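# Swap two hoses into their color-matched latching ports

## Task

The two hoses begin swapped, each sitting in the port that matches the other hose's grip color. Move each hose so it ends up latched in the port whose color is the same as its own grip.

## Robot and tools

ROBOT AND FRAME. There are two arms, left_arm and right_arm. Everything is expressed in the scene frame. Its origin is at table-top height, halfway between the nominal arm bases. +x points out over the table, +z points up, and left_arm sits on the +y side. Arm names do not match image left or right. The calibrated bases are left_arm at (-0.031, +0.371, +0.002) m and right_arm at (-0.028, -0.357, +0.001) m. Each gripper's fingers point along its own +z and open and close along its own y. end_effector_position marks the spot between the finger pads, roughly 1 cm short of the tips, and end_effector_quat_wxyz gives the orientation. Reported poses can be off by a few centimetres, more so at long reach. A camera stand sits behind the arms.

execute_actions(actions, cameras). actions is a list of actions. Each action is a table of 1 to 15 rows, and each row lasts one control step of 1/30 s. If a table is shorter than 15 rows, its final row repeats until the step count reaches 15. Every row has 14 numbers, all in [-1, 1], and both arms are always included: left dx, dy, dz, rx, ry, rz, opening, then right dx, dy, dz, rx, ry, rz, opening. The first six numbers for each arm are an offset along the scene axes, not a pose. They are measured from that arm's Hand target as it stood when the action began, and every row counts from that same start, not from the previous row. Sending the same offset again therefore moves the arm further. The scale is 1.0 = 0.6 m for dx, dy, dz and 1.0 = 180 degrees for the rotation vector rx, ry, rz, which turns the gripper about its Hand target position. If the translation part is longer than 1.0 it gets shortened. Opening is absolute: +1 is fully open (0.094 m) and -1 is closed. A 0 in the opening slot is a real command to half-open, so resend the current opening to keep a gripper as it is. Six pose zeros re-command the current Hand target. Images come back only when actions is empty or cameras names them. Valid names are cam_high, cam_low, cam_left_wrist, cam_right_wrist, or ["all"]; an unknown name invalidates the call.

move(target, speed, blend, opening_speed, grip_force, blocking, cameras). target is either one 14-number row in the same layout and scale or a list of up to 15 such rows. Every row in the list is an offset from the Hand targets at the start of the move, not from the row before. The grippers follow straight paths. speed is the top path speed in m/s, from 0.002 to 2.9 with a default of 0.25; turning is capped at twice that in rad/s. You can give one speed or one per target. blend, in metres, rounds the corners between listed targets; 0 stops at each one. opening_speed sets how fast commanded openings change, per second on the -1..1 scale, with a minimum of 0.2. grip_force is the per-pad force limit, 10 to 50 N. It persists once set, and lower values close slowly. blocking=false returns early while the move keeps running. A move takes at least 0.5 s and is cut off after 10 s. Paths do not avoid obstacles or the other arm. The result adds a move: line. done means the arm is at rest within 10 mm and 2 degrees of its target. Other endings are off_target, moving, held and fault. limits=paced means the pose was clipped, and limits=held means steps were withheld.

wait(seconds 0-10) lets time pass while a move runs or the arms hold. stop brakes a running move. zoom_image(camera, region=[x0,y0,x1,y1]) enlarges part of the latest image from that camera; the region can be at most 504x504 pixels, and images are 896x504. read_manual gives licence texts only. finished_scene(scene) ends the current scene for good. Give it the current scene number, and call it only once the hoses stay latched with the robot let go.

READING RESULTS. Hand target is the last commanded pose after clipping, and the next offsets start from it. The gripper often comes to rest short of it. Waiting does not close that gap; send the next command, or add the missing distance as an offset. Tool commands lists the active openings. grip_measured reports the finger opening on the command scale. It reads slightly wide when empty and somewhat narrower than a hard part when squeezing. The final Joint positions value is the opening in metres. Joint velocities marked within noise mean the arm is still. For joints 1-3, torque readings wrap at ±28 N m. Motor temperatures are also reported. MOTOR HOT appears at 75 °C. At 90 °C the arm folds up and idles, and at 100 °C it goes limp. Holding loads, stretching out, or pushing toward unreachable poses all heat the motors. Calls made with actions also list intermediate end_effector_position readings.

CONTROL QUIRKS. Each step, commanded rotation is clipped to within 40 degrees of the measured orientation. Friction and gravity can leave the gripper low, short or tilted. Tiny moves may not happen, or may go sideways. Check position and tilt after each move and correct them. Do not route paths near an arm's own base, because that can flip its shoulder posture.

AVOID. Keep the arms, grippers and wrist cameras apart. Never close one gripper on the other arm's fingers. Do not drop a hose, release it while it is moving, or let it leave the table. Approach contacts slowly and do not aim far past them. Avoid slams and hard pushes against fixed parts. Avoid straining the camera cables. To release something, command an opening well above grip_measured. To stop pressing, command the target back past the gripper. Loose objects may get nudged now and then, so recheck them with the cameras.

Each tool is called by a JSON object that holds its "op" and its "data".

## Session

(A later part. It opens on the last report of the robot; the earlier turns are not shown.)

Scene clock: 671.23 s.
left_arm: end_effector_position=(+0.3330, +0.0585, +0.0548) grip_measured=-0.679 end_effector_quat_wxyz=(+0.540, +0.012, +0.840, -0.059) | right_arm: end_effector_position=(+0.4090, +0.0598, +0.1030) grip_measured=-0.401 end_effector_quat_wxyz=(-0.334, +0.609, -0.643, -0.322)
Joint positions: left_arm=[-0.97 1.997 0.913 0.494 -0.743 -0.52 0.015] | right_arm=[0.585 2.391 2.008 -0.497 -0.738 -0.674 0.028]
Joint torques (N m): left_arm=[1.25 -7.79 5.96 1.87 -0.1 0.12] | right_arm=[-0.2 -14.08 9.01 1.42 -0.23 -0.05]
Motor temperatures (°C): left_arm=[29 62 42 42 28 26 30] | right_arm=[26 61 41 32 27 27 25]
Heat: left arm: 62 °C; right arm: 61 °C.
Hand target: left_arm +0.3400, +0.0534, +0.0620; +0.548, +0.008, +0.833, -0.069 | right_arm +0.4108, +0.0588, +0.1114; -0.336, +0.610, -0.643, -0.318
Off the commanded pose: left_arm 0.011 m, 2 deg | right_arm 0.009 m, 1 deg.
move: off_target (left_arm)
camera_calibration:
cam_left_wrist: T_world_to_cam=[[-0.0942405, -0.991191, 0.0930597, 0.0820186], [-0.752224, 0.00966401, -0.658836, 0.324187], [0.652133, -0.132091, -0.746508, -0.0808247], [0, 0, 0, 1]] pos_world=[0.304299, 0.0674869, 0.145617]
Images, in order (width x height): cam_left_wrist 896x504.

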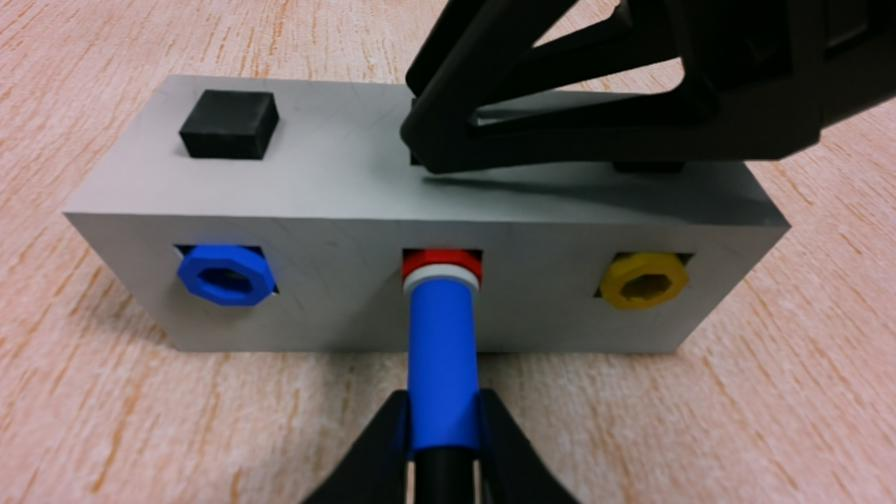

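{"op": "move", "data": {"target": [[0,0,0,0,0,0,-0.85,0,0,0.006,0.001,-0.001,0,-0.4]], "speed": 0.05, "cameras": ["cam_left_wrist","cam_right_wrist"]}}

Scene clock: 675.10 s.
left_arm: end_effector_position=(+0.3330, +0.0585, +0.0548) grip_measured=-0.679 end_effector_quat_wxyz=(+0.540, +0.012, +0.840, -0.059) | right_arm: end_effector_position=(+0.4089, +0.0597, +0.1029) grip_measured=-0.401 end_effector_quat_wxyz=(-0.334, +0.609, -0.643, -0.322)
Joint positions: left_arm=[-0.97 1.997 0.913 0.494 -0.743 -0.52 0.015] | right_arm=[0.585 2.391 2.008 -0.497 -0.738 -0.674 0.028]
Joint torques (N m): left_arm=[1.25 -7.77 5.96 1.87 -0.1 0.12] | right_arm=[-0.23 -14.54 9.26 1.38 -0.23 -0.04]
Motor temperatures (°C): left_arm=[29 62 42 42 28 26 30] | right_arm=[26 63 42 32 27 27 25]
Heat: left arm: 62 °C; right arm: 63 °C.
Hand target: left_arm +0.3400, +0.0534, +0.0620; +0.548, +0.008, +0.833, -0.069 | right_arm +0.4108, +0.0588, +0.1150; -0.338, +0.610, -0.642, -0.318
Off the commanded pose: left_arm 0.011 m, 2 deg | right_arm 0.012 m, 1 deg.
move: off_target (left_arm, right_arm)
camera_calibration:
cam_left_wrist: T_world_to_cam=[[-0.0942405, -0.991191, 0.0930597, 0.0820186], [-0.752224, 0.00966401, -0.658836, 0.324187], [0.652133, -0.132091, -0.746508, -0.0808247], [0, 0, 0, 1]] pos_world=[0.304299, 0.0674869, 0.145617]
cam_right_wrist: T_world_to_cam=[[0.998823, -0.0481807, -0.00556957, -0.40374], [-0.0440999, -0.85437, -0.517791, 0.160639], [0.0201891, 0.517427, -0.855489, 0.13777], [0, 0, 0, 1]] pos_world=[0.407568, 0.0465066, 0.198789]
Images, in order (width x height): cam_left_wrist 896x504, cam_right_wrist 896x504.

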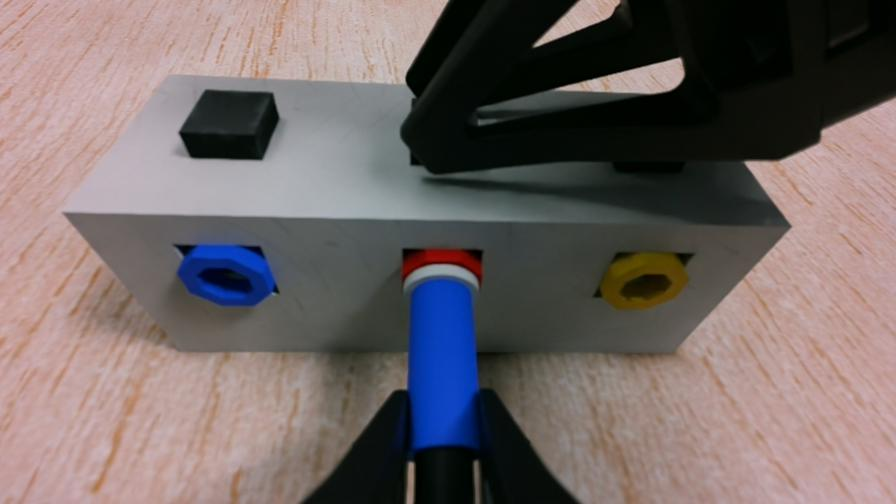

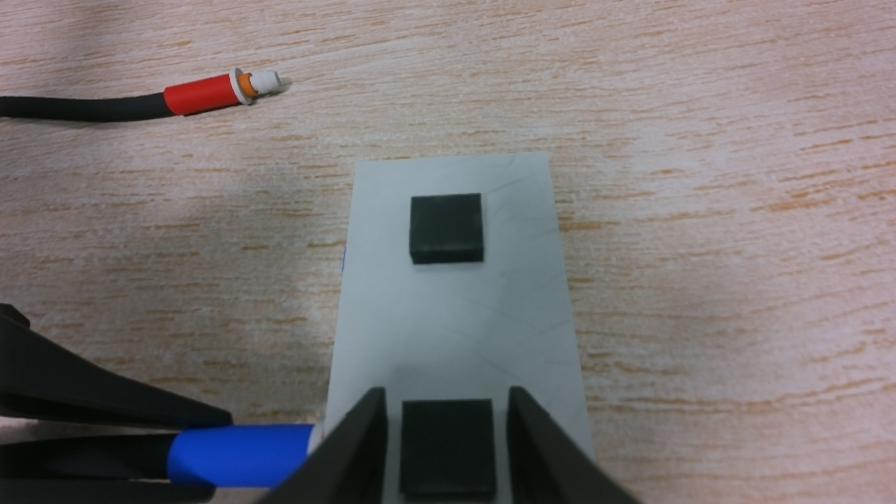

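{"op": "move", "data": {"target": [[0,0,0,0,0,0,-0.85,0,0,0.006,0.001,-0.001,0,-0.4]], "speed": 0.05, "cameras": ["cam_left_wrist"]}}

Scene clock: 678.00 s.
left_arm: end_effector_position=(+0.3330, +0.0585, +0.0548) grip_measured=-0.679 end_effector_quat_wxyz=(+0.540, +0.012, +0.840, -0.059) | right_arm: end_effector_position=(+0.4084, +0.0593, +0.1032) grip_measured=-0.401 end_effector_quat_wxyz=(-0.331, +0.609, -0.645, -0.322)
Joint positions: left_arm=[-0.97 1.997 0.913 0.494 -0.743 -0.52 0.015] | right_arm=[0.585 2.391 2.012 -0.506 -0.738 -0.674 0.028]
Joint torques (N m): left_arm=[1.26 -7.79 5.96 1.87 -0.09 0.12] | right_arm=[-0.23 -14.99 9.17 1.44 -0.25 -0.04]
Motor temperatures (°C): left_arm=[29 62 42 42 28 26 30] | right_arm=[26 64 42 32 26 27 25]
Heat: left arm: 62 °C; right arm: 64 °C.
Hand target: left_arm +0.3400, +0.0534, +0.0620; +0.548, +0.008, +0.833, -0.069 | right_arm +0.4108, +0.0588, +0.1186; -0.340, +0.610, -0.641, -0.318
Off the commanded pose: left_arm 0.011 m, 2 deg | right_arm 0.016 m, 1 deg.
move: off_target (left_arm, right_arm)
camera_calibration:
cam_left_wrist: T_world_to_cam=[[-0.0942405, -0.991191, 0.0930597, 0.0820186], [-0.752224, 0.00966401, -0.658836, 0.324187], [0.652133, -0.132091, -0.746508, -0.0808247], [0, 0, 0, 1]] pos_world=[0.304299, 0.0674869, 0.145617]
Images, in order (width x height): cam_left_wrist 896x504.

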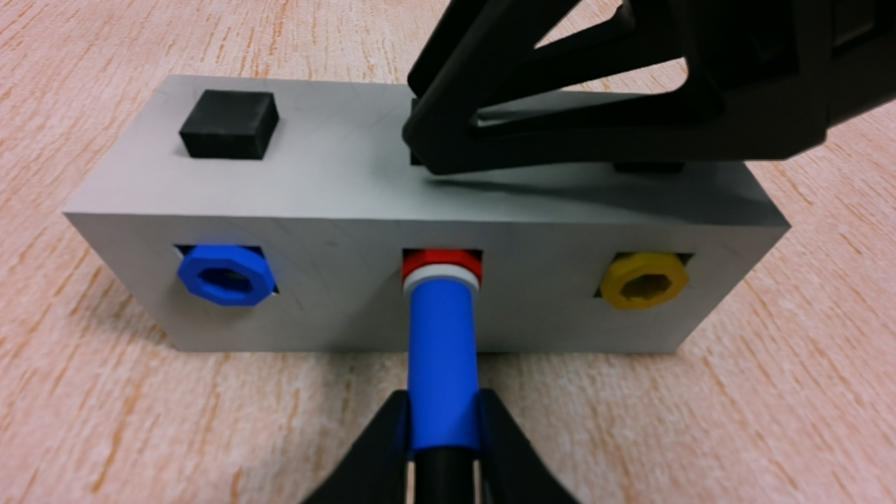

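{"op": "move", "data": {"target": [[0,0,0,0,0,0,-0.85,0,0,0.002,0.006,-0.0056,0,-0.4]], "speed": 0.05, "cameras": ["cam_left_wrist","cam_right_wrist"]}}

Scene clock: 681.13 s.
left_arm: end_effector_position=(+0.3330, +0.0585, +0.0548) grip_measured=-0.679 end_effector_quat_wxyz=(+0.540, +0.012, +0.840, -0.059) | right_arm: end_effector_position=(+0.4087, +0.0596, +0.1036) grip_measured=-0.401 end_effector_quat_wxyz=(-0.332, +0.609, -0.644, -0.322)
Joint positions: left_arm=[-0.97 1.997 0.913 0.494 -0.743 -0.52 0.015] | right_arm=[0.585 2.391 2.013 -0.504 -0.738 -0.674 0.028]
Joint torques (N m): left_arm=[1.25 -7.79 5.94 1.87 -0.1 0.12] | right_arm=[-0.35 -16.4 5.67 1.96 -0.32 -0.01]
Motor temperatures (°C): left_arm=[29 62 42 42 28 26 30] | right_arm=[26 66 42 32 26 27 25]
Heat: left arm: 62 °C; right arm: 66 °C.
Hand target: left_arm +0.3400, +0.0534, +0.0620; +0.548, +0.008, +0.833, -0.069 | right_arm +0.4108, +0.0588, +0.1199; -0.351, +0.610, -0.635, -0.318
Off the commanded pose: left_arm 0.011 m, 2 deg | right_arm 0.016 m, 2 deg.
move: off_target (left_arm, right_arm)
camera_calibration:
cam_left_wrist: T_world_to_cam=[[-0.0942405, -0.991191, 0.0930597, 0.0820186], [-0.752224, 0.00966401, -0.658836, 0.324187], [0.652133, -0.132091, -0.746508, -0.0808247], [0, 0, 0, 1]] pos_world=[0.304299, 0.0674869, 0.145617]
cam_right_wrist: T_world_to_cam=[[0.998797, -0.0484411, -0.00761506, -0.403305], [-0.0454133, -0.855205, -0.516297, 0.16128], [0.0184975, 0.516021, -0.856376, 0.139304], [0, 0, 0, 1]] pos_world=[0.407567, 0.0465068, 0.199493]
Images, in order (width x height): cam_left_wrist 896x504, cam_right_wrist 896x504.

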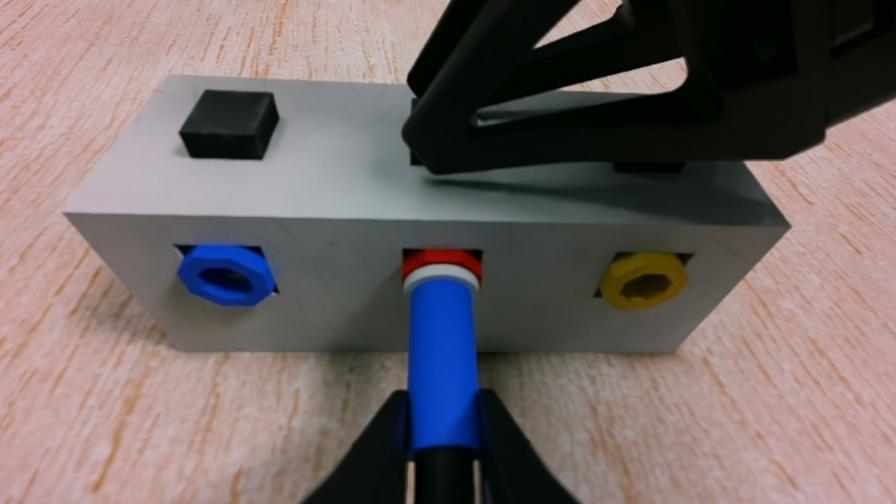

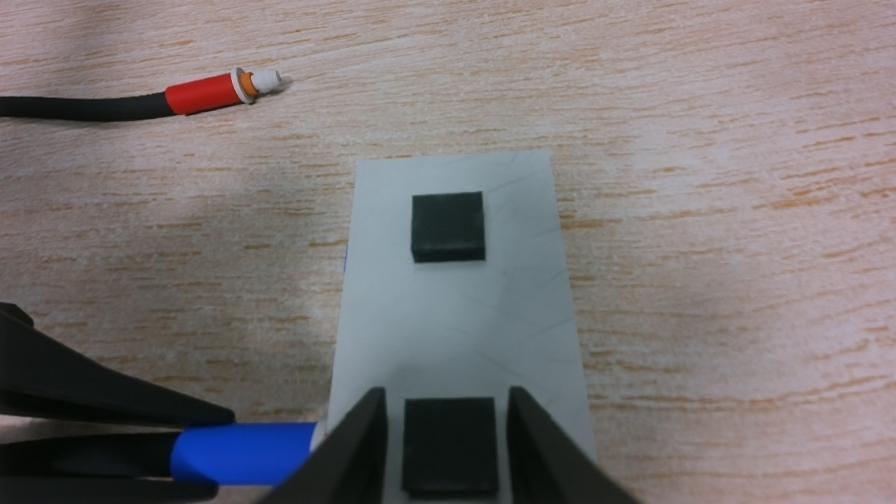

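{"op": "move", "data": {"target": [[0,0,0,0,0,0,-0.85,0,0,0.012,0.003,-0.0028,0,-0.4]], "speed": 0.05, "cameras": ["cam_left_wrist"]}}

Scene clock: 684.53 s.
left_arm: end_effector_position=(+0.3330, +0.0585, +0.0548) grip_measured=-0.679 end_effector_quat_wxyz=(+0.540, +0.012, +0.840, -0.059) | right_arm: end_effector_position=(+0.4089, +0.0597, +0.1038) grip_measured=-0.401 end_effector_quat_wxyz=(-0.333, +0.609, -0.644, -0.322)
Joint positions: left_arm=[-0.97 1.997 0.913 0.494 -0.743 -0.52 0.015] | right_arm=[0.585 2.391 2.013 -0.503 -0.738 -0.673 0.028]
Joint torques (N m): left_arm=[1.25 -7.79 5.96 1.87 -0.09 0.12] | right_arm=[-0.42 -17.47 5.59 1.98 -0.34 0.02]
Motor temperatures (°C): left_arm=[29 62 42 42 28 26 30] | right_arm=[26 69 42 32 26 27 25]
Heat: left arm: 62 °C; right arm: 69 °C.
Hand target: left_arm +0.3400, +0.0534, +0.0620; +0.548, +0.008, +0.833, -0.069 | right_arm +0.4108, +0.0588, +0.1271; -0.357, +0.609, -0.632, -0.319
Off the commanded pose: left_arm 0.011 m, 2 deg | right_arm 0.023 m, 3 deg.
move: off_target (left_arm, right_arm)
camera_calibration:
cam_left_wrist: T_world_to_cam=[[-0.0942405, -0.991191, 0.0930597, 0.0820186], [-0.752224, 0.00966401, -0.658836, 0.324187], [0.652133, -0.132091, -0.746508, -0.0808247], [0, 0, 0, 1]] pos_world=[0.304299, 0.0674869, 0.145617]
Images, in order (width x height): cam_left_wrist 896x504.

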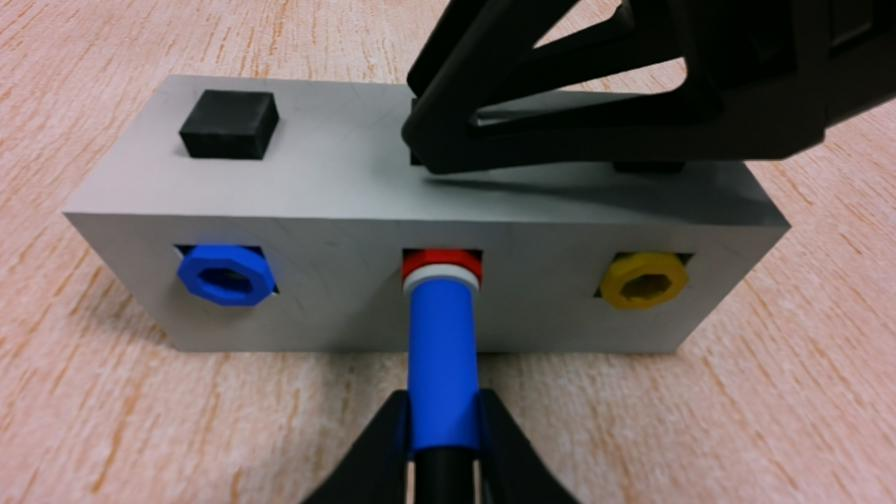

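{"op": "move", "data": {"target": [[0,0,0,0,0,0,-0.85,0.0017,0.002,0.038,-0.011,0.0104,0,-0.36],[0,0,0,0,0,0,-0.85,0.0017,0.002,-0.032,-0.011,0.0104,0,-0.36]], "speed": 0.08, "cameras": ["cam_right_wrist"]}}

Scene clock: 694.43 s.
left_arm: end_effector_position=(+0.3330, +0.0585, +0.0548) grip_measured=-0.679 end_effector_quat_wxyz=(+0.540, +0.012, +0.840, -0.059) | right_arm: end_effector_position=(+0.4100, +0.0590, +0.1119) grip_measured=-0.362 end_effector_quat_wxyz=(-0.330, +0.608, -0.648, -0.319)
Joint positions: left_arm=[-0.97 1.997 0.913 0.494 -0.743 -0.52 0.015] | right_arm=[0.585 2.391 2.053 -0.551 -0.729 -0.673 0.03]
Joint torques (N m): left_arm=[1.25 -7.79 5.94 1.87 -0.09 0.12] | right_arm=[-0.13 -13.14 5.67 2.02 -0.32 -0.08]
Motor temperatures (°C): left_arm=[29 62 42 42 28 26 30] | right_arm=[26 75 42 33 26 27 25]
Heat: left arm: 62 °C; right arm: 75 °C. Fold the right arm in close to its base, or ease its load, before you think long.
Hand target: left_arm +0.3400, +0.0534, +0.0620; +0.548, +0.008, +0.833, -0.069 | right_arm +0.4118, +0.0600, +0.1078; -0.336, +0.610, -0.643, -0.318
Off the commanded pose: left_arm 0.011 m, 2 deg | right_arm 0.005 m, 1 deg.
MOTOR HOT: joint 2 (shoulder) of the right arm reports 75 °C; the controller's stop level is 90 °C. To cool a motor, set the load down, stop pushing, or move to a pose that needs little force.
move: off_target (left_arm)
camera_calibration:
cam_right_wrist: T_world_to_cam=[[0.998433, -0.0550505, -0.0100205, -0.403754], [-0.052504, -0.859792, -0.507939, 0.167468], [0.0193467, 0.507669, -0.861335, 0.147431], [0, 0, 0, 1]] pos_world=[0.409062, 0.0469145, 0.208005]
Images, in order (width x height): cam_right_wrist 896x504.

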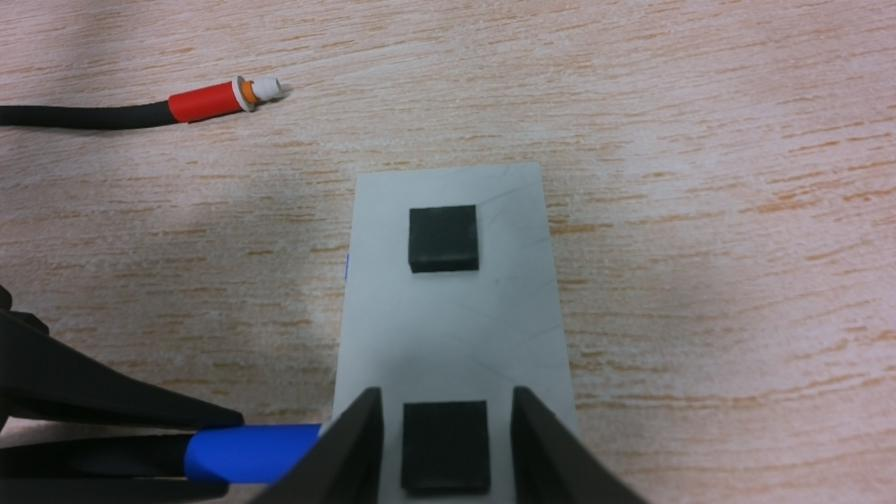

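{"op": "move", "data": {"target": [[0,0,0,0,0,0,-0.85,0.001,0,-0.0105,0,0,0,-0.36]], "speed": 0.06, "cameras": []}}

Scene clock: 698.00 s.
left_arm: end_effector_position=(+0.3330, +0.0585, +0.0548) grip_measured=-0.679 end_effector_quat_wxyz=(+0.540, +0.012, +0.840, -0.059) | right_arm: end_effector_position=(+0.4103, +0.0592, +0.1088) grip_measured=-0.362 end_effector_quat_wxyz=(-0.332, +0.608, -0.647, -0.318)
Joint positions: left_arm=[-0.97 1.997 0.913 0.494 -0.743 -0.52 0.015] | right_arm=[0.585 2.391 2.038 -0.531 -0.729 -0.673 0.03]
Joint torques (N m): left_arm=[1.25 -7.79 5.96 1.87 -0.1 0.12] | right_arm=[-0.18 -12.56 5.71 2.06 -0.33 -0.09]
Motor temperatures (°C): left_arm=[29 62 42 42 28 26 30] | right_arm=[26 75 42 33 26 27 25]
Heat: left arm: 62 °C; right arm: 75 °C. Fold the right arm in close to its base, or ease its load, before you think long.
Hand target: left_arm +0.3400, +0.0534, +0.0620; +0.548, +0.008, +0.833, -0.069 | right_arm +0.4124, +0.0600, +0.1016; -0.336, +0.610, -0.643, -0.318
Off the commanded pose: left_arm 0.011 m, 2 deg | right_arm 0.008 m, 1 deg.
MOTOR HOT: still on. Joint 2 (shoulder) of the right arm reports 75 °C.
move: off_target (left_arm)
No camera images: "cameras" was empty.

{"op": "move", "data": {"target": [[0,0,0,0,0,0,-0.85,-0.0005,0,-0.0048,0,0,0,-0.36]], "speed": 0.06, "cameras": ["cam_left_wrist"]}}

Scene clock: 701.33 s.
left_arm: end_effector_position=(+0.3330, +0.0585, +0.0548) grip_measured=-0.679 end_effector_quat_wxyz=(+0.540, +0.012, +0.840, -0.059) | right_arm: end_effector_position=(+0.4101, +0.0591, +0.1062) grip_measured=-0.362 end_effector_quat_wxyz=(-0.332, +0.608, -0.647, -0.318)
Joint positions: left_arm=[-0.97 1.997 0.913 0.494 -0.743 -0.52 0.015] | right_arm=[0.585 2.391 2.027 -0.52 -0.729 -0.673 0.03]
Joint torques (N m): left_arm=[1.25 -7.79 5.94 1.87 -0.09 0.12] | right_arm=[-0.17 -12.51 5.75 2.03 -0.33 -0.08]
Motor temperatures (°C): left_arm=[29 62 42 42 28 26 30] | right_arm=[26 75 42 33 26 27 25]
Heat: left arm: 62 °C; right arm: 75 °C. Fold the right arm in close to its base, or ease its load, before you think long.
Hand target: left_arm +0.3400, +0.0534, +0.0620; +0.548, +0.008, +0.833, -0.069 | right_arm +0.4121, +0.0600, +0.0987; -0.336, +0.610, -0.643, -0.318
Off the commanded pose: left_arm 0.011 m, 2 deg | right_arm 0.008 m, 1 deg.
MOTOR HOT: still on. Joint 2 (shoulder) of the right arm reports 75 °C.
move: off_target (left_arm)
camera_calibration:
cam_left_wrist: T_world_to_cam=[[-0.0942405, -0.991191, 0.0930597, 0.0820186], [-0.752224, 0.00966401, -0.658836, 0.324187], [0.652133, -0.132091, -0.746508, -0.0808247], [0, 0, 0, 1]] pos_world=[0.304299, 0.0674869, 0.145617]
Images, in order (width x height): cam_left_wrist 896x504.

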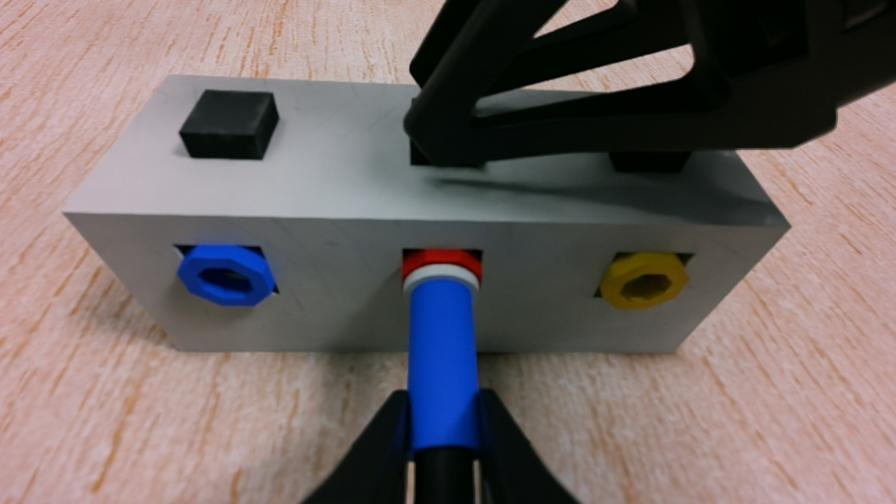

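{"op": "move", "data": {"target": [[0,0,0,0,0,0,-0.85,0,0,0,0,0,0,-0.8]], "speed": 0.06, "cameras": ["cam_left_wrist"]}}

Scene clock: 705.20 s.
left_arm: end_effector_position=(+0.3330, +0.0585, +0.0548) grip_measured=-0.679 end_effector_quat_wxyz=(+0.540, +0.012, +0.840, -0.059) | right_arm: end_effector_position=(+0.4101, +0.0591, +0.1062) grip_measured=-0.597 end_effector_quat_wxyz=(-0.332, +0.608, -0.647, -0.319)
Joint positions: left_arm=[-0.97 1.997 0.913 0.494 -0.743 -0.52 0.015] | right_arm=[0.585 2.391 2.027 -0.52 -0.729 -0.672 0.019]
Joint torques (N m): left_arm=[1.25 -7.79 5.96 1.87 -0.1 0.12] | right_arm=[-0.17 -12.52 5.78 2.04 -0.32 -0.09]
Motor temperatures (°C): left_arm=[29 62 42 42 28 26 30] | right_arm=[26 75 42 33 26 27 25]
Heat: left arm: 62 °C; right arm: 75 °C. Fold the right arm in close to its base, or ease its load, before you think long.
Hand target: left_arm +0.3400, +0.0534, +0.0620; +0.548, +0.008, +0.833, -0.069 | right_arm +0.4122, +0.0600, +0.0987; -0.336, +0.610, -0.643, -0.318
Off the commanded pose: left_arm 0.011 m, 2 deg | right_arm 0.008 m, 1 deg.
MOTOR HOT: still on. Joint 2 (shoulder) of the right arm reports 75 °C.
move: off_target (left_arm)
camera_calibration:
cam_left_wrist: T_world_to_cam=[[-0.0942405, -0.991191, 0.0930597, 0.0820186], [-0.752224, 0.00966401, -0.658836, 0.324187], [0.652133, -0.132091, -0.746508, -0.0808247], [0, 0, 0, 1]] pos_world=[0.304299, 0.0674869, 0.145617]
Images, in order (width x height): cam_left_wrist 896x504.

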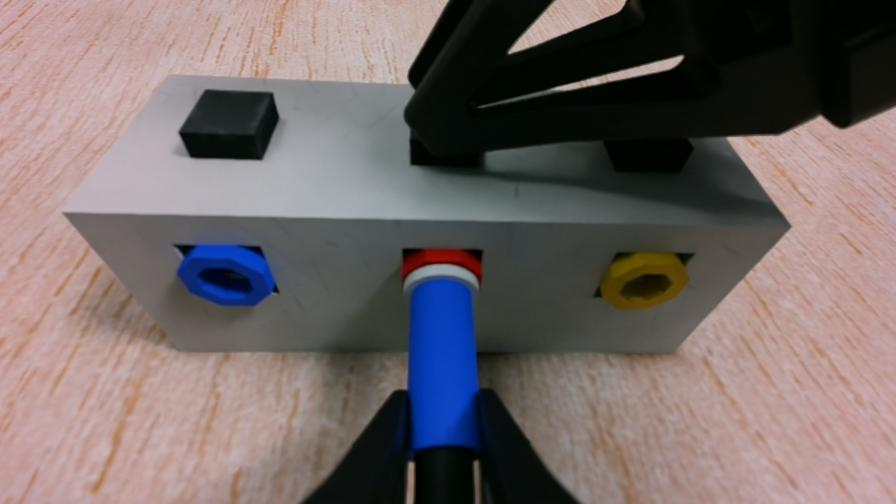

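{"op": "move", "data": {"target": [[0,0,0,0,0,0,-0.85,0,0,-0.05,-0.02,0.005,0,-0.8],[0,0,0,0,0,0,-0.85,0,0,-0.13,-0.05,0.012,0,-0.8],[0,0,0,0,0,0,-0.85,0,0,-0.19,-0.07,0.017,0,-0.8]], "speed": 0.1, "cameras": ["cam_left_wrist"]}}

Scene clock: 710.17 s.
left_arm: end_effector_position=(+0.3308, +0.0583, +0.0533) grip_measured=-0.679 end_effector_quat_wxyz=(+0.538, +0.015, +0.841, -0.055) | right_arm: end_effector_position=(+0.4080, +0.0602, +0.0938) grip_measured=-0.597 end_effector_quat_wxyz=(-0.324, +0.623, -0.638, -0.317)
Joint positions: left_arm=[-0.975 1.997 0.913 0.484 -0.748 -0.52 0.015] | right_arm=[0.588 2.422 2.048 -0.545 -0.735 -0.721 0.019]
Joint torques (N m): left_arm=[1.8 -7.82 5.9 1.96 -0.04 0.12] | right_arm=[2.13 -1.89 3.73 1.52 1.23 -0.57]
Motor temperatures (°C): left_arm=[29 62 42 42 28 26 30] | right_arm=[26 73 41 33 26 27 25]
Heat: left arm: 62 °C; right arm: 73 °C. Fold the right arm in close to its base, or ease its load, before you think long.
Hand target: left_arm +0.3400, +0.0534, +0.0620; +0.548, +0.008, +0.833, -0.069 | right_arm +0.4122, +0.0600, -0.0152; -0.250, +0.635, -0.683, -0.261
Off the commanded pose: left_arm 0.014 m, 2 deg | right_arm 0.109 m, 12 deg.
MOTOR HOT: still on. Joint 2 (shoulder) of the right arm reports 73 °C.
move: off_target (left_arm, right_arm)
camera_calibration:
cam_left_wrist: T_world_to_cam=[[-0.0948057, -0.99204, 0.0828748, 0.082478], [-0.754508, 0.0172983, -0.656063, 0.321756], [0.649407, -0.124728, -0.750142, -0.0797737], [0, 0, 0, 1]] pos_world=[0.302393, 0.0663056, 0.144415]
Images, in order (width x height): cam_left_wrist 896x504.

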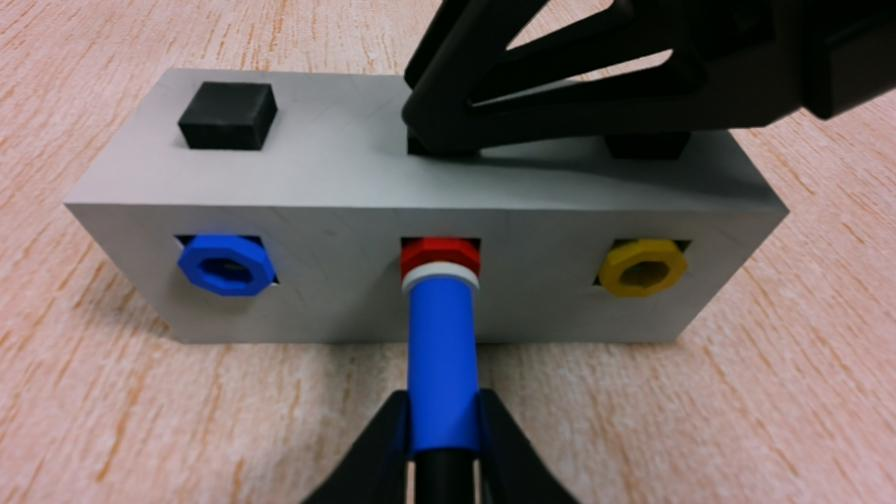

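{"op": "move", "data": {"target": [[-0.10,0.007,0,0,0,0,-0.85,0,0,0,0,0,0,-0.8]], "speed": 0.08, "cameras": ["cam_left_wrist"]}}

Scene clock: 713.83 s.
left_arm: end_effector_position=(+0.2810, +0.0581, +0.0461) grip_measured=-0.679 end_effector_quat_wxyz=(+0.538, +0.022, +0.841, -0.056) | right_arm: end_effector_position=(+0.4079, +0.0602, +0.0938) grip_measured=-0.597 end_effector_quat_wxyz=(-0.324, +0.623, -0.638, -0.317)
Joint positions: left_arm=[-1.097 1.942 0.803 0.47 -0.839 -0.609 0.015] | right_arm=[0.588 2.422 2.048 -0.546 -0.735 -0.721 0.019]
Joint torques (N m): left_arm=[-0.09 -10.76 3.66 1.57 -0.38 -0.08] | right_arm=[2.14 -1.87 3.79 1.53 1.24 -0.57]
Motor temperatures (°C): left_arm=[29 62 42 41 28 26 30] | right_arm=[26 71 41 33 27 27 25]
Heat: left arm: 62 °C; right arm: 71 °C.
Hand target: left_arm +0.2801, +0.0576, +0.0620; +0.548, +0.007, +0.834, -0.069 | right_arm +0.4121, +0.0600, -0.0152; -0.250, +0.635, -0.683, -0.261
Off the commanded pose: left_arm 0.016 m, 3 deg | right_arm 0.109 m, 12 deg.
MOTOR HOT: cleared for the motors of the right arm.
move: off_target (left_arm, right_arm)
camera_calibration:
cam_left_wrist: T_world_to_cam=[[-0.106241, -0.991325, 0.0773847, 0.081577], [-0.754007, 0.0295828, -0.6562, 0.278557], [0.648218, -0.128064, -0.750608, -0.0524391], [0, 0, 0, 1]] pos_world=[0.252692, 0.0659132, 0.137115]
Images, in order (width x height): cam_left_wrist 896x504.

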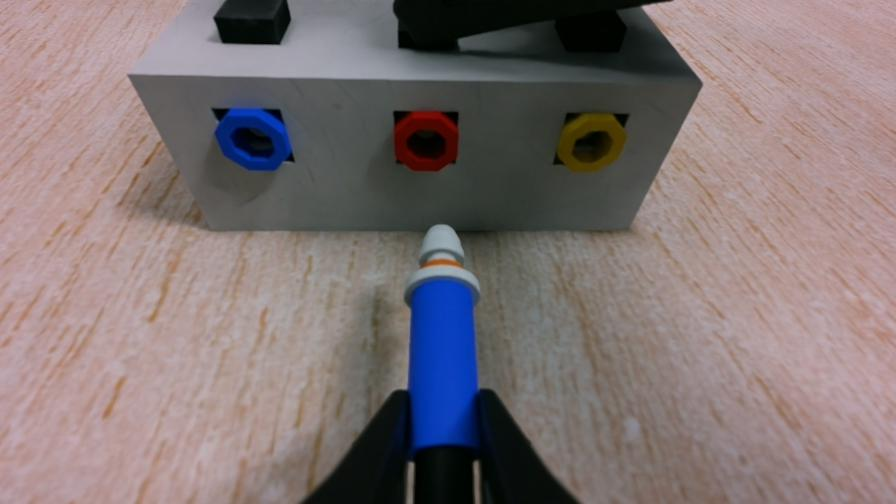

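{"op": "move", "data": {"target": [[0.003,0.03,0.04,0,0,0,-0.85,0,0,0.18,0.07,-0.017,0,-0.8],[0.0065,0.0915,0.035,0,0,0,-0.85,0,0,0.19,0.07,-0.017,0,-0.3],[0.0065,0.0915,0.035,0,0,0,-0.85,0,-0.05,0.33,0.07,-0.017,0,-0.3]], "speed": 0.12, "cameras": ["cam_left_wrist"]}}

Scene clock: 731.17 s.
left_arm: end_effector_position=(+0.2814, +0.1144, +0.0683) grip_measured=-0.679 end_effector_quat_wxyz=(+0.536, +0.015, +0.843, -0.051) | right_arm: end_effector_position=(+0.4115, +0.0310, +0.1533) grip_measured=-0.301 end_effector_quat_wxyz=(-0.311, +0.603, -0.662, -0.319)
Joint positions: left_arm=[-1.006 1.724 0.624 0.471 -0.776 -0.55 0.015] | right_arm=[0.539 2.359 2.19 -0.795 -0.746 -0.715 0.033]
Joint torques (N m): left_arm=[0.95 -8.7 3.92 1.88 -0.13 0.12] | right_arm=[-0.58 -16.36 9.22 1.47 -0.51 -0.22]
Motor temperatures (°C): left_arm=[29 63 40 41 28 26 30] | right_arm=[26 63 40 32 27 27 26]
Heat: left arm: 63 °C; right arm: 63 °C.
Hand target: left_arm +0.2839, +0.1124, +0.0831; +0.548, +0.007, +0.833, -0.069 | right_arm +0.4121, +0.0300, +0.1826; +0.336, -0.610, +0.643, +0.318
Off the commanded pose: left_arm 0.015 m, 3 deg | right_arm 0.029 m, 4 deg.
move: off_target (left_arm, right_arm)
camera_calibration:
cam_left_wrist: T_world_to_cam=[[-0.090606, -0.992831, 0.0779499, 0.131485], [-0.758725, 0.0181171, -0.651159, 0.294061], [0.645079, -0.118141, -0.754928, -0.0287674], [0, 0, 0, 1]] pos_world=[0.253582, 0.121816, 0.159514]
Images, in order (width x height): cam_left_wrist 896x504.

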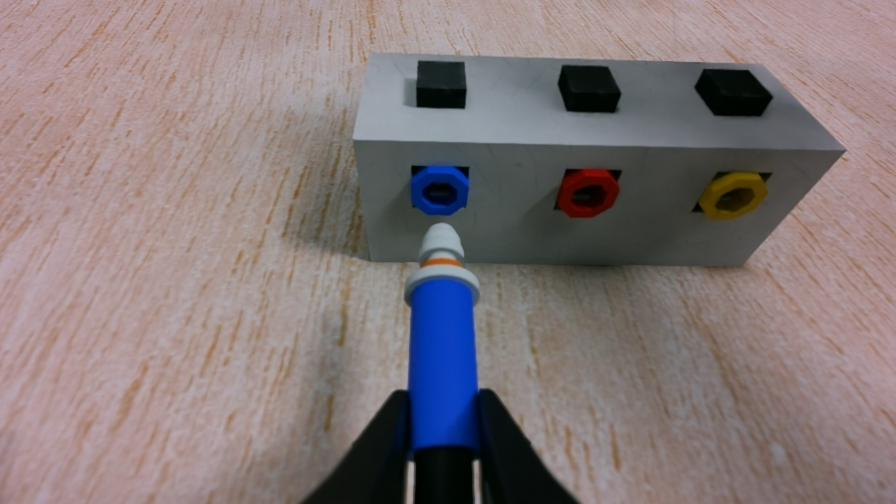

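{"op": "move", "data": {"target": [[0.01,0.0005,-0.01,0,0,0,-0.85,-0.087,-0.183,0.062,0,0,0,-0.3],[0.02,0.001,-0.022,0,0,0,-0.85,-0.337,-0.55,-0.038,0,0,0,-0.3]], "speed": 0.18, "blend": [0.03,0], "cameras": ["cam_left_wrist"]}}

Scene clock: 747.67 s.
left_arm: end_effector_position=(+0.2927, +0.1133, +0.0679) grip_measured=-0.679 end_effector_quat_wxyz=(+0.543, +0.009, +0.837, -0.064) | right_arm: end_effector_position=(+0.2117, -0.3004, +0.1599) grip_measured=-0.301 end_effector_quat_wxyz=(-0.336, +0.617, -0.643, -0.306)
Joint positions: left_arm=[-0.974 1.758 0.624 0.556 -0.745 -0.523 0.015] | right_arm=[-0.332 1.585 1.155 -1.508 -0.89 -2.058 0.033]
Joint torques (N m): left_arm=[1.29 -5.83 4.08 1.94 -0.1 0.13] | right_arm=[-0.61 -4.25 5.39 -0.67 -0.52 -0.11]
Motor temperatures (°C): left_arm=[29 60 39 41 28 26 30] | right_arm=[26 66 42 32 27 27 25]
Heat: left arm: 60 °C; right arm: 66 °C.
Hand target: left_arm +0.2959, +0.1130, +0.0699; +0.548, +0.008, +0.833, -0.069 | right_arm +0.2100, -0.3000, +0.1598; -0.336, +0.610, -0.643, -0.318
Off the commanded pose: left_arm 0.004 m, 1 deg | right_arm 0.002 m, 2 deg.
move: done
camera_calibration:
cam_left_wrist: T_world_to_cam=[[-0.0957807, -0.989873, 0.104772, 0.130737], [-0.747087, 0.00193145, -0.664723, 0.301785], [0.657789, -0.141942, -0.739706, -0.0385093], [0, 0, 0, 1]] pos_world=[0.263313, 0.123364, 0.15842]
Images, in order (width x height): cam_left_wrist 896x504.

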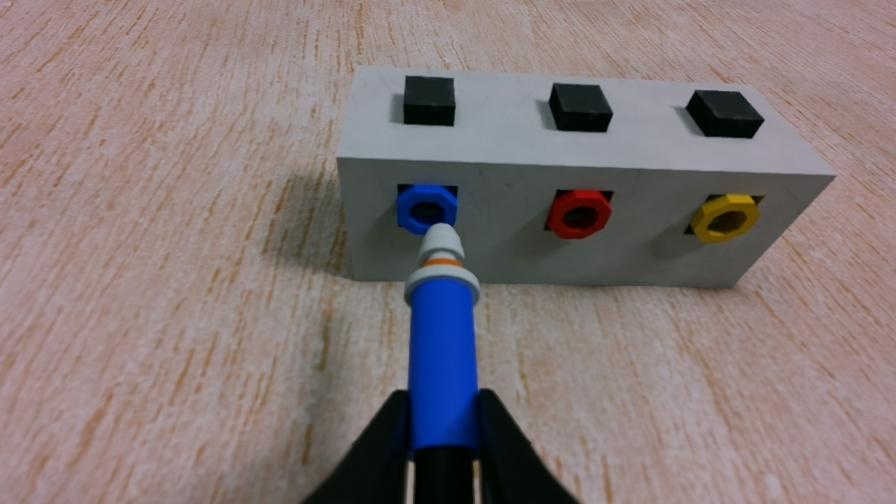

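{"op": "zoom_image", "data": {"camera": "cam_left_wrist", "region": [360, 160, 540, 320]}}

Scaled by 2.800.

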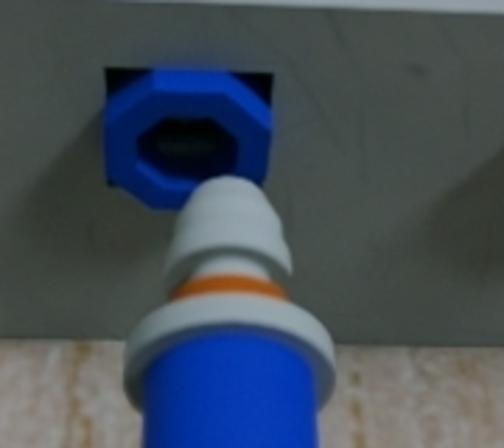

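{"op": "move", "data": {"target": [[0.0233,0.0075,-0.0225,0,0,0,-0.85,0,0,0,0,0,0,-0.3]], "speed": 0.06, "cameras": ["cam_left_wrist"]}}

Scene clock: 768.37 s.
left_arm: end_effector_position=(+0.3069, +0.1182, +0.0540) grip_measured=-0.679 end_effector_quat_wxyz=(+0.543, +0.008, +0.837, -0.064) | right_arm: end_effector_position=(+0.2116, -0.3004, +0.1599) grip_measured=-0.301 end_effector_quat_wxyz=(-0.336, +0.617, -0.643, -0.306)
Joint positions: left_arm=[-0.926 1.829 0.624 0.648 -0.705 -0.491 0.015] | right_arm=[-0.332 1.585 1.155 -1.509 -0.89 -2.059 0.033]
Joint torques (N m): left_arm=[1.18 -6.16 3.88 1.97 -0.08 0.13] | right_arm=[-0.61 -4.23 5.42 -0.67 -0.52 -0.14]
Motor temperatures (°C): left_arm=[29 57 39 42 28 26 30] | right_arm=[26 58 42 30 27 27 25]
Heat: left arm: 57 °C; right arm: 58 °C.
Hand target: left_arm +0.3099, +0.1176, +0.0565; +0.548, +0.007, +0.833, -0.069 | right_arm +0.2100, -0.3000, +0.1598; -0.336, +0.610, -0.643, -0.318
Off the commanded pose: left_arm 0.004 m, 1 deg | right_arm 0.002 m, 2 deg.
move: done
camera_calibration:
cam_left_wrist: T_world_to_cam=[[-0.0935872, -0.990104, 0.104576, 0.137863], [-0.748139, 0.000631885, -0.663542, 0.303505], [0.656909, -0.140336, -0.740794, -0.0573048], [0, 0, 0, 1]] pos_world=[0.27761, 0.128265, 0.14452]
Images, in order (width x height): cam_left_wrist 896x504.

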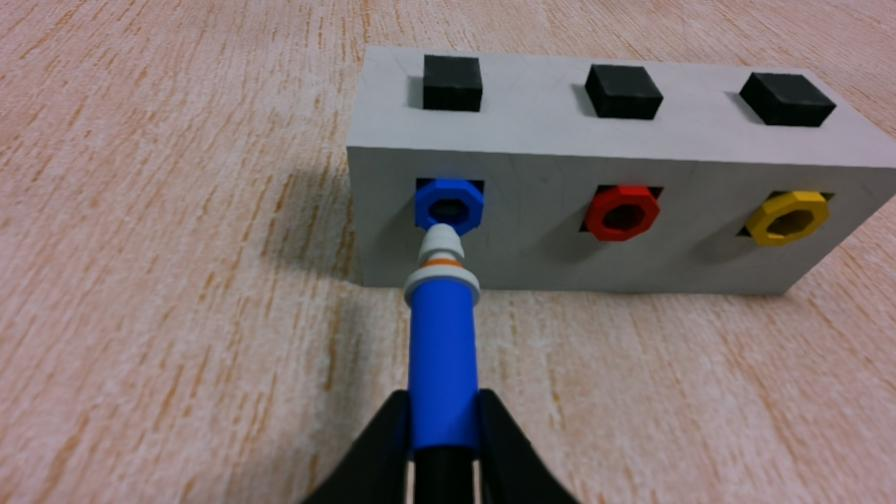

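{"op": "zoom_image", "data": {"camera": "cam_left_wrist", "region": [360, 160, 540, 320]}}

Scaled by 2.800.

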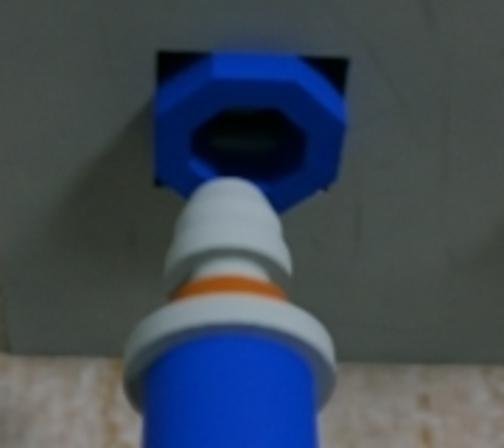

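{"op": "move", "data": {"target": [[0.0177,-0.0055,-0.0025,0,0,0,-0.85,0,0,0,0,0,0,-0.3]], "speed": 0.05, "cameras": ["cam_left_wrist"]}}

{"op": "zoom_image", "data": {"camera": "cam_left_wrist", "region": [360, 160, 540, 320]}}

Scene clock: 786.80 s.
left_arm: end_effector_position=(+0.3103, +0.1228, +0.0430) grip_measured=-0.679 end_effector_quat_wxyz=(+0.535, +0.014, +0.843, -0.055) | right_arm: end_effector_position=(+0.2116, -0.3004, +0.1599) grip_measured=-0.301 end_effector_quat_wxyz=(-0.336, +0.617, -0.643, -0.306)
Joint positions: left_arm=[-0.906 1.859 0.624 0.657 -0.687 -0.478 0.015] | right_arm=[-0.332 1.585 1.155 -1.509 -0.89 -2.059 0.033]
Joint torques (N m): left_arm=[1.31 -6.23 6.26 1.94 -0.08 0.14] | right_arm=[-0.61 -4.25 5.39 -0.67 -0.52 -0.14]
Motor temperatures (°C): left_arm=[29 57 38 42 28 26 30] | right_arm=[26 54 41 30 27 27 25]
Heat: left arm: 57 °C; right arm: 54 °C.
Hand target: left_arm +0.3206, +0.1144, +0.0548; +0.548, +0.007, +0.834, -0.069 | right_arm +0.2100, -0.3000, +0.1598; -0.336, +0.610, -0.643, -0.318
Off the commanded pose: left_arm 0.018 m, 3 deg | right_arm 0.002 m, 2 deg.
move: off_target (left_arm)
camera_calibration:
cam_left_wrist: T_world_to_cam=[[-0.0927659, -0.992091, 0.0845576, 0.144645], [-0.760506, 0.0157843, -0.649139, 0.300177], [0.64267, -0.124525, -0.755956, -0.0639083], [0, 0, 0, 1]] pos_world=[0.282776, 0.130804, 0.134314]
Images, in order (width x height): cam_left_wrist 896x504.

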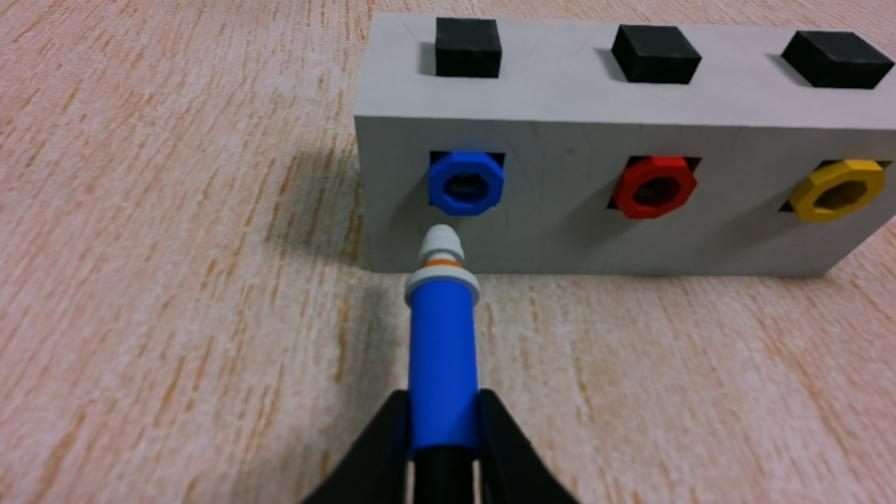

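Scaled by 2.800.

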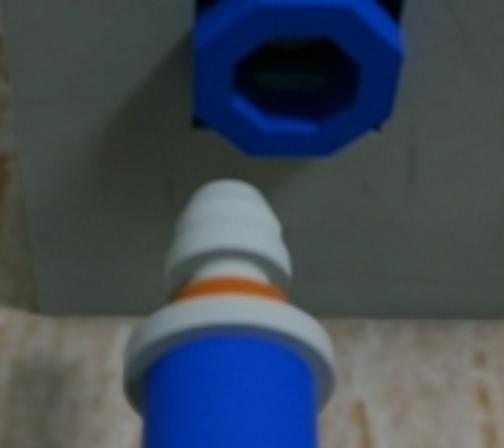

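{"op": "move", "data": {"target": [[-0.0343,0.0027,0.05,0,0,0,-0.85,0,0,0,0,0,0,-0.3],[-0.01,0.0005,0.0037,0,0,0,-0.85,0,0,0,0,0,0,-0.3]], "speed": 0.07, "cameras": ["cam_left_wrist"]}}

{"op": "zoom_image", "data": {"camera": "cam_left_wrist", "region": [360, 160, 540, 320]}}

Scene clock: 794.53 s.
left_arm: end_effector_position=(+0.3071, +0.1203, +0.0483) grip_measured=-0.679 end_effector_quat_wxyz=(+0.537, +0.013, +0.841, -0.057) | right_arm: end_effector_position=(+0.2116, -0.3004, +0.1599) grip_measured=-0.301 end_effector_quat_wxyz=(-0.336, +0.617, -0.643, -0.306)
Joint positions: left_arm=[-0.92 1.84 0.624 0.642 -0.7 -0.487 0.015] | right_arm=[-0.332 1.585 1.155 -1.509 -0.89 -2.059 0.033]
Joint torques (N m): left_arm=[1.24 -6.22 5.39 1.96 -0.09 0.13] | right_arm=[-0.62 -4.25 5.38 -0.67 -0.51 -0.14]
Motor temperatures (°C): left_arm=[29 56 39 41 28 26 30] | right_arm=[26 52 41 29 27 27 25]
Heat: left arm: 56 °C; right arm: 52 °C.
Hand target: left_arm +0.3146, +0.1147, +0.0571; +0.548, +0.007, +0.833, -0.069 | right_arm +0.2100, -0.3000, +0.1598; -0.336, +0.610, -0.643, -0.318
Off the commanded pose: left_arm 0.013 m, 2 deg | right_arm 0.002 m, 2 deg.
move: off_target (left_arm)
camera_calibration:
cam_left_wrist: T_world_to_cam=[[-0.0932734, -0.991539, 0.090284, 0.141238], [-0.756235, 0.011571, -0.654197, 0.300695], [0.647617, -0.129295, -0.750916, -0.059323], [0, 0, 0, 1]] pos_world=[0.278988, 0.128893, 0.139416]
Images, in order (width x height): cam_left_wrist 896x504.

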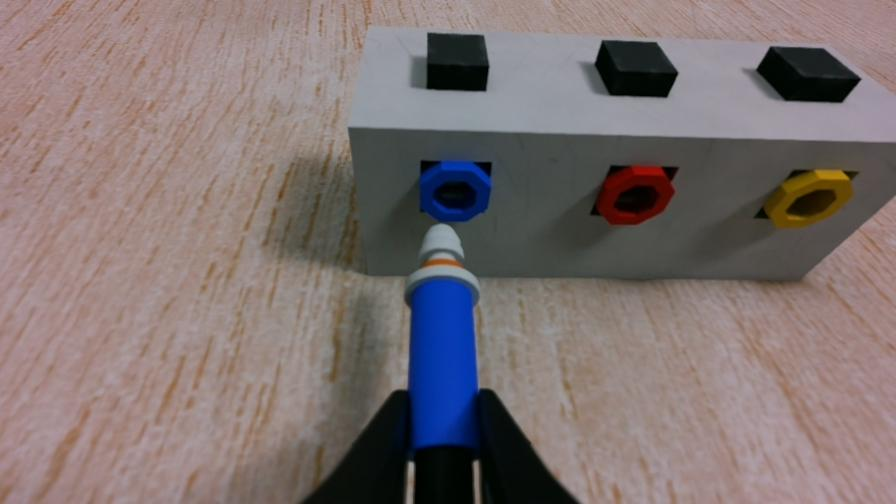

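Scaled by 2.800.

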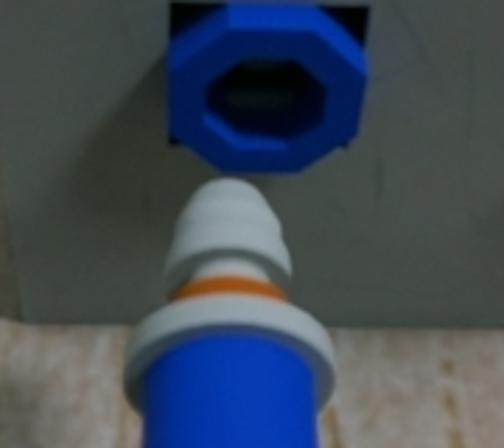

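{"op": "move", "data": {"target": [[-0.0243,0.0038,0.0967,0,0,0,-0.85,0,0,0,0,0,0,-0.3],[0.0,0.0005,0.006,0,0,0,-0.85,0,0,0,0,0,0,-0.3]], "speed": 0.07, "cameras": ["cam_left_wrist"]}}

{"op": "zoom_image", "data": {"camera": "cam_left_wrist", "region": [360, 160, 540, 320]}}

Scene clock: 802.57 s.
left_arm: end_effector_position=(+0.3118, +0.1147, +0.0587) grip_measured=-0.679 end_effector_quat_wxyz=(+0.543, +0.009, +0.837, -0.064) | right_arm: end_effector_position=(+0.2116, -0.3004, +0.1599) grip_measured=-0.301 end_effector_quat_wxyz=(-0.336, +0.617, -0.643, -0.306)
Joint positions: left_arm=[-0.919 1.827 0.651 0.623 -0.699 -0.486 0.015] | right_arm=[-0.332 1.585 1.155 -1.509 -0.89 -2.059 0.033]
Joint torques (N m): left_arm=[1.22 -6.34 3.77 1.98 -0.08 0.12] | right_arm=[-0.64 -4.23 5.42 -0.67 -0.52 -0.14]
Motor temperatures (°C): left_arm=[29 57 39 41 28 26 30] | right_arm=[26 51 41 29 27 27 25]
Heat: left arm: 57 °C; right arm: 51 °C.
Hand target: left_arm +0.3145, +0.1149, +0.0607; +0.548, +0.008, +0.833, -0.069 | right_arm +0.2100, -0.3000, +0.1598; -0.336, +0.610, -0.643, -0.318
Off the commanded pose: left_arm 0.003 m, 1 deg | right_arm 0.002 m, 2 deg.
move: done
camera_calibration:
cam_left_wrist: T_world_to_cam=[[-0.094735, -0.989918, 0.105295, 0.134557], [-0.747741, 0.000931686, -0.66399, 0.31021], [0.657198, -0.141637, -0.74029, -0.0575284], [0, 0, 0, 1]] pos_world=[0.282511, 0.124764, 0.14922]
Images, in order (width x height): cam_left_wrist 896x504.

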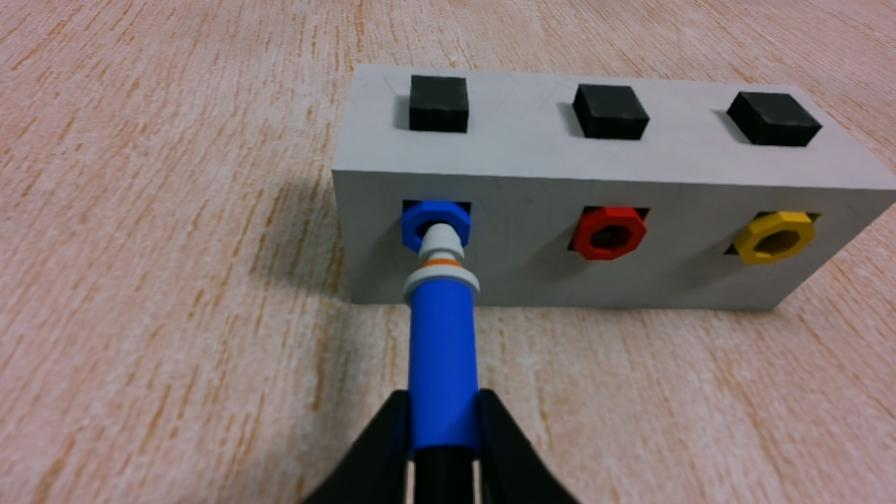

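Scaled by 2.800.

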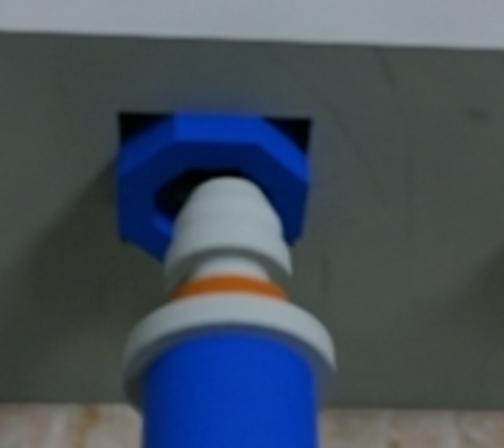

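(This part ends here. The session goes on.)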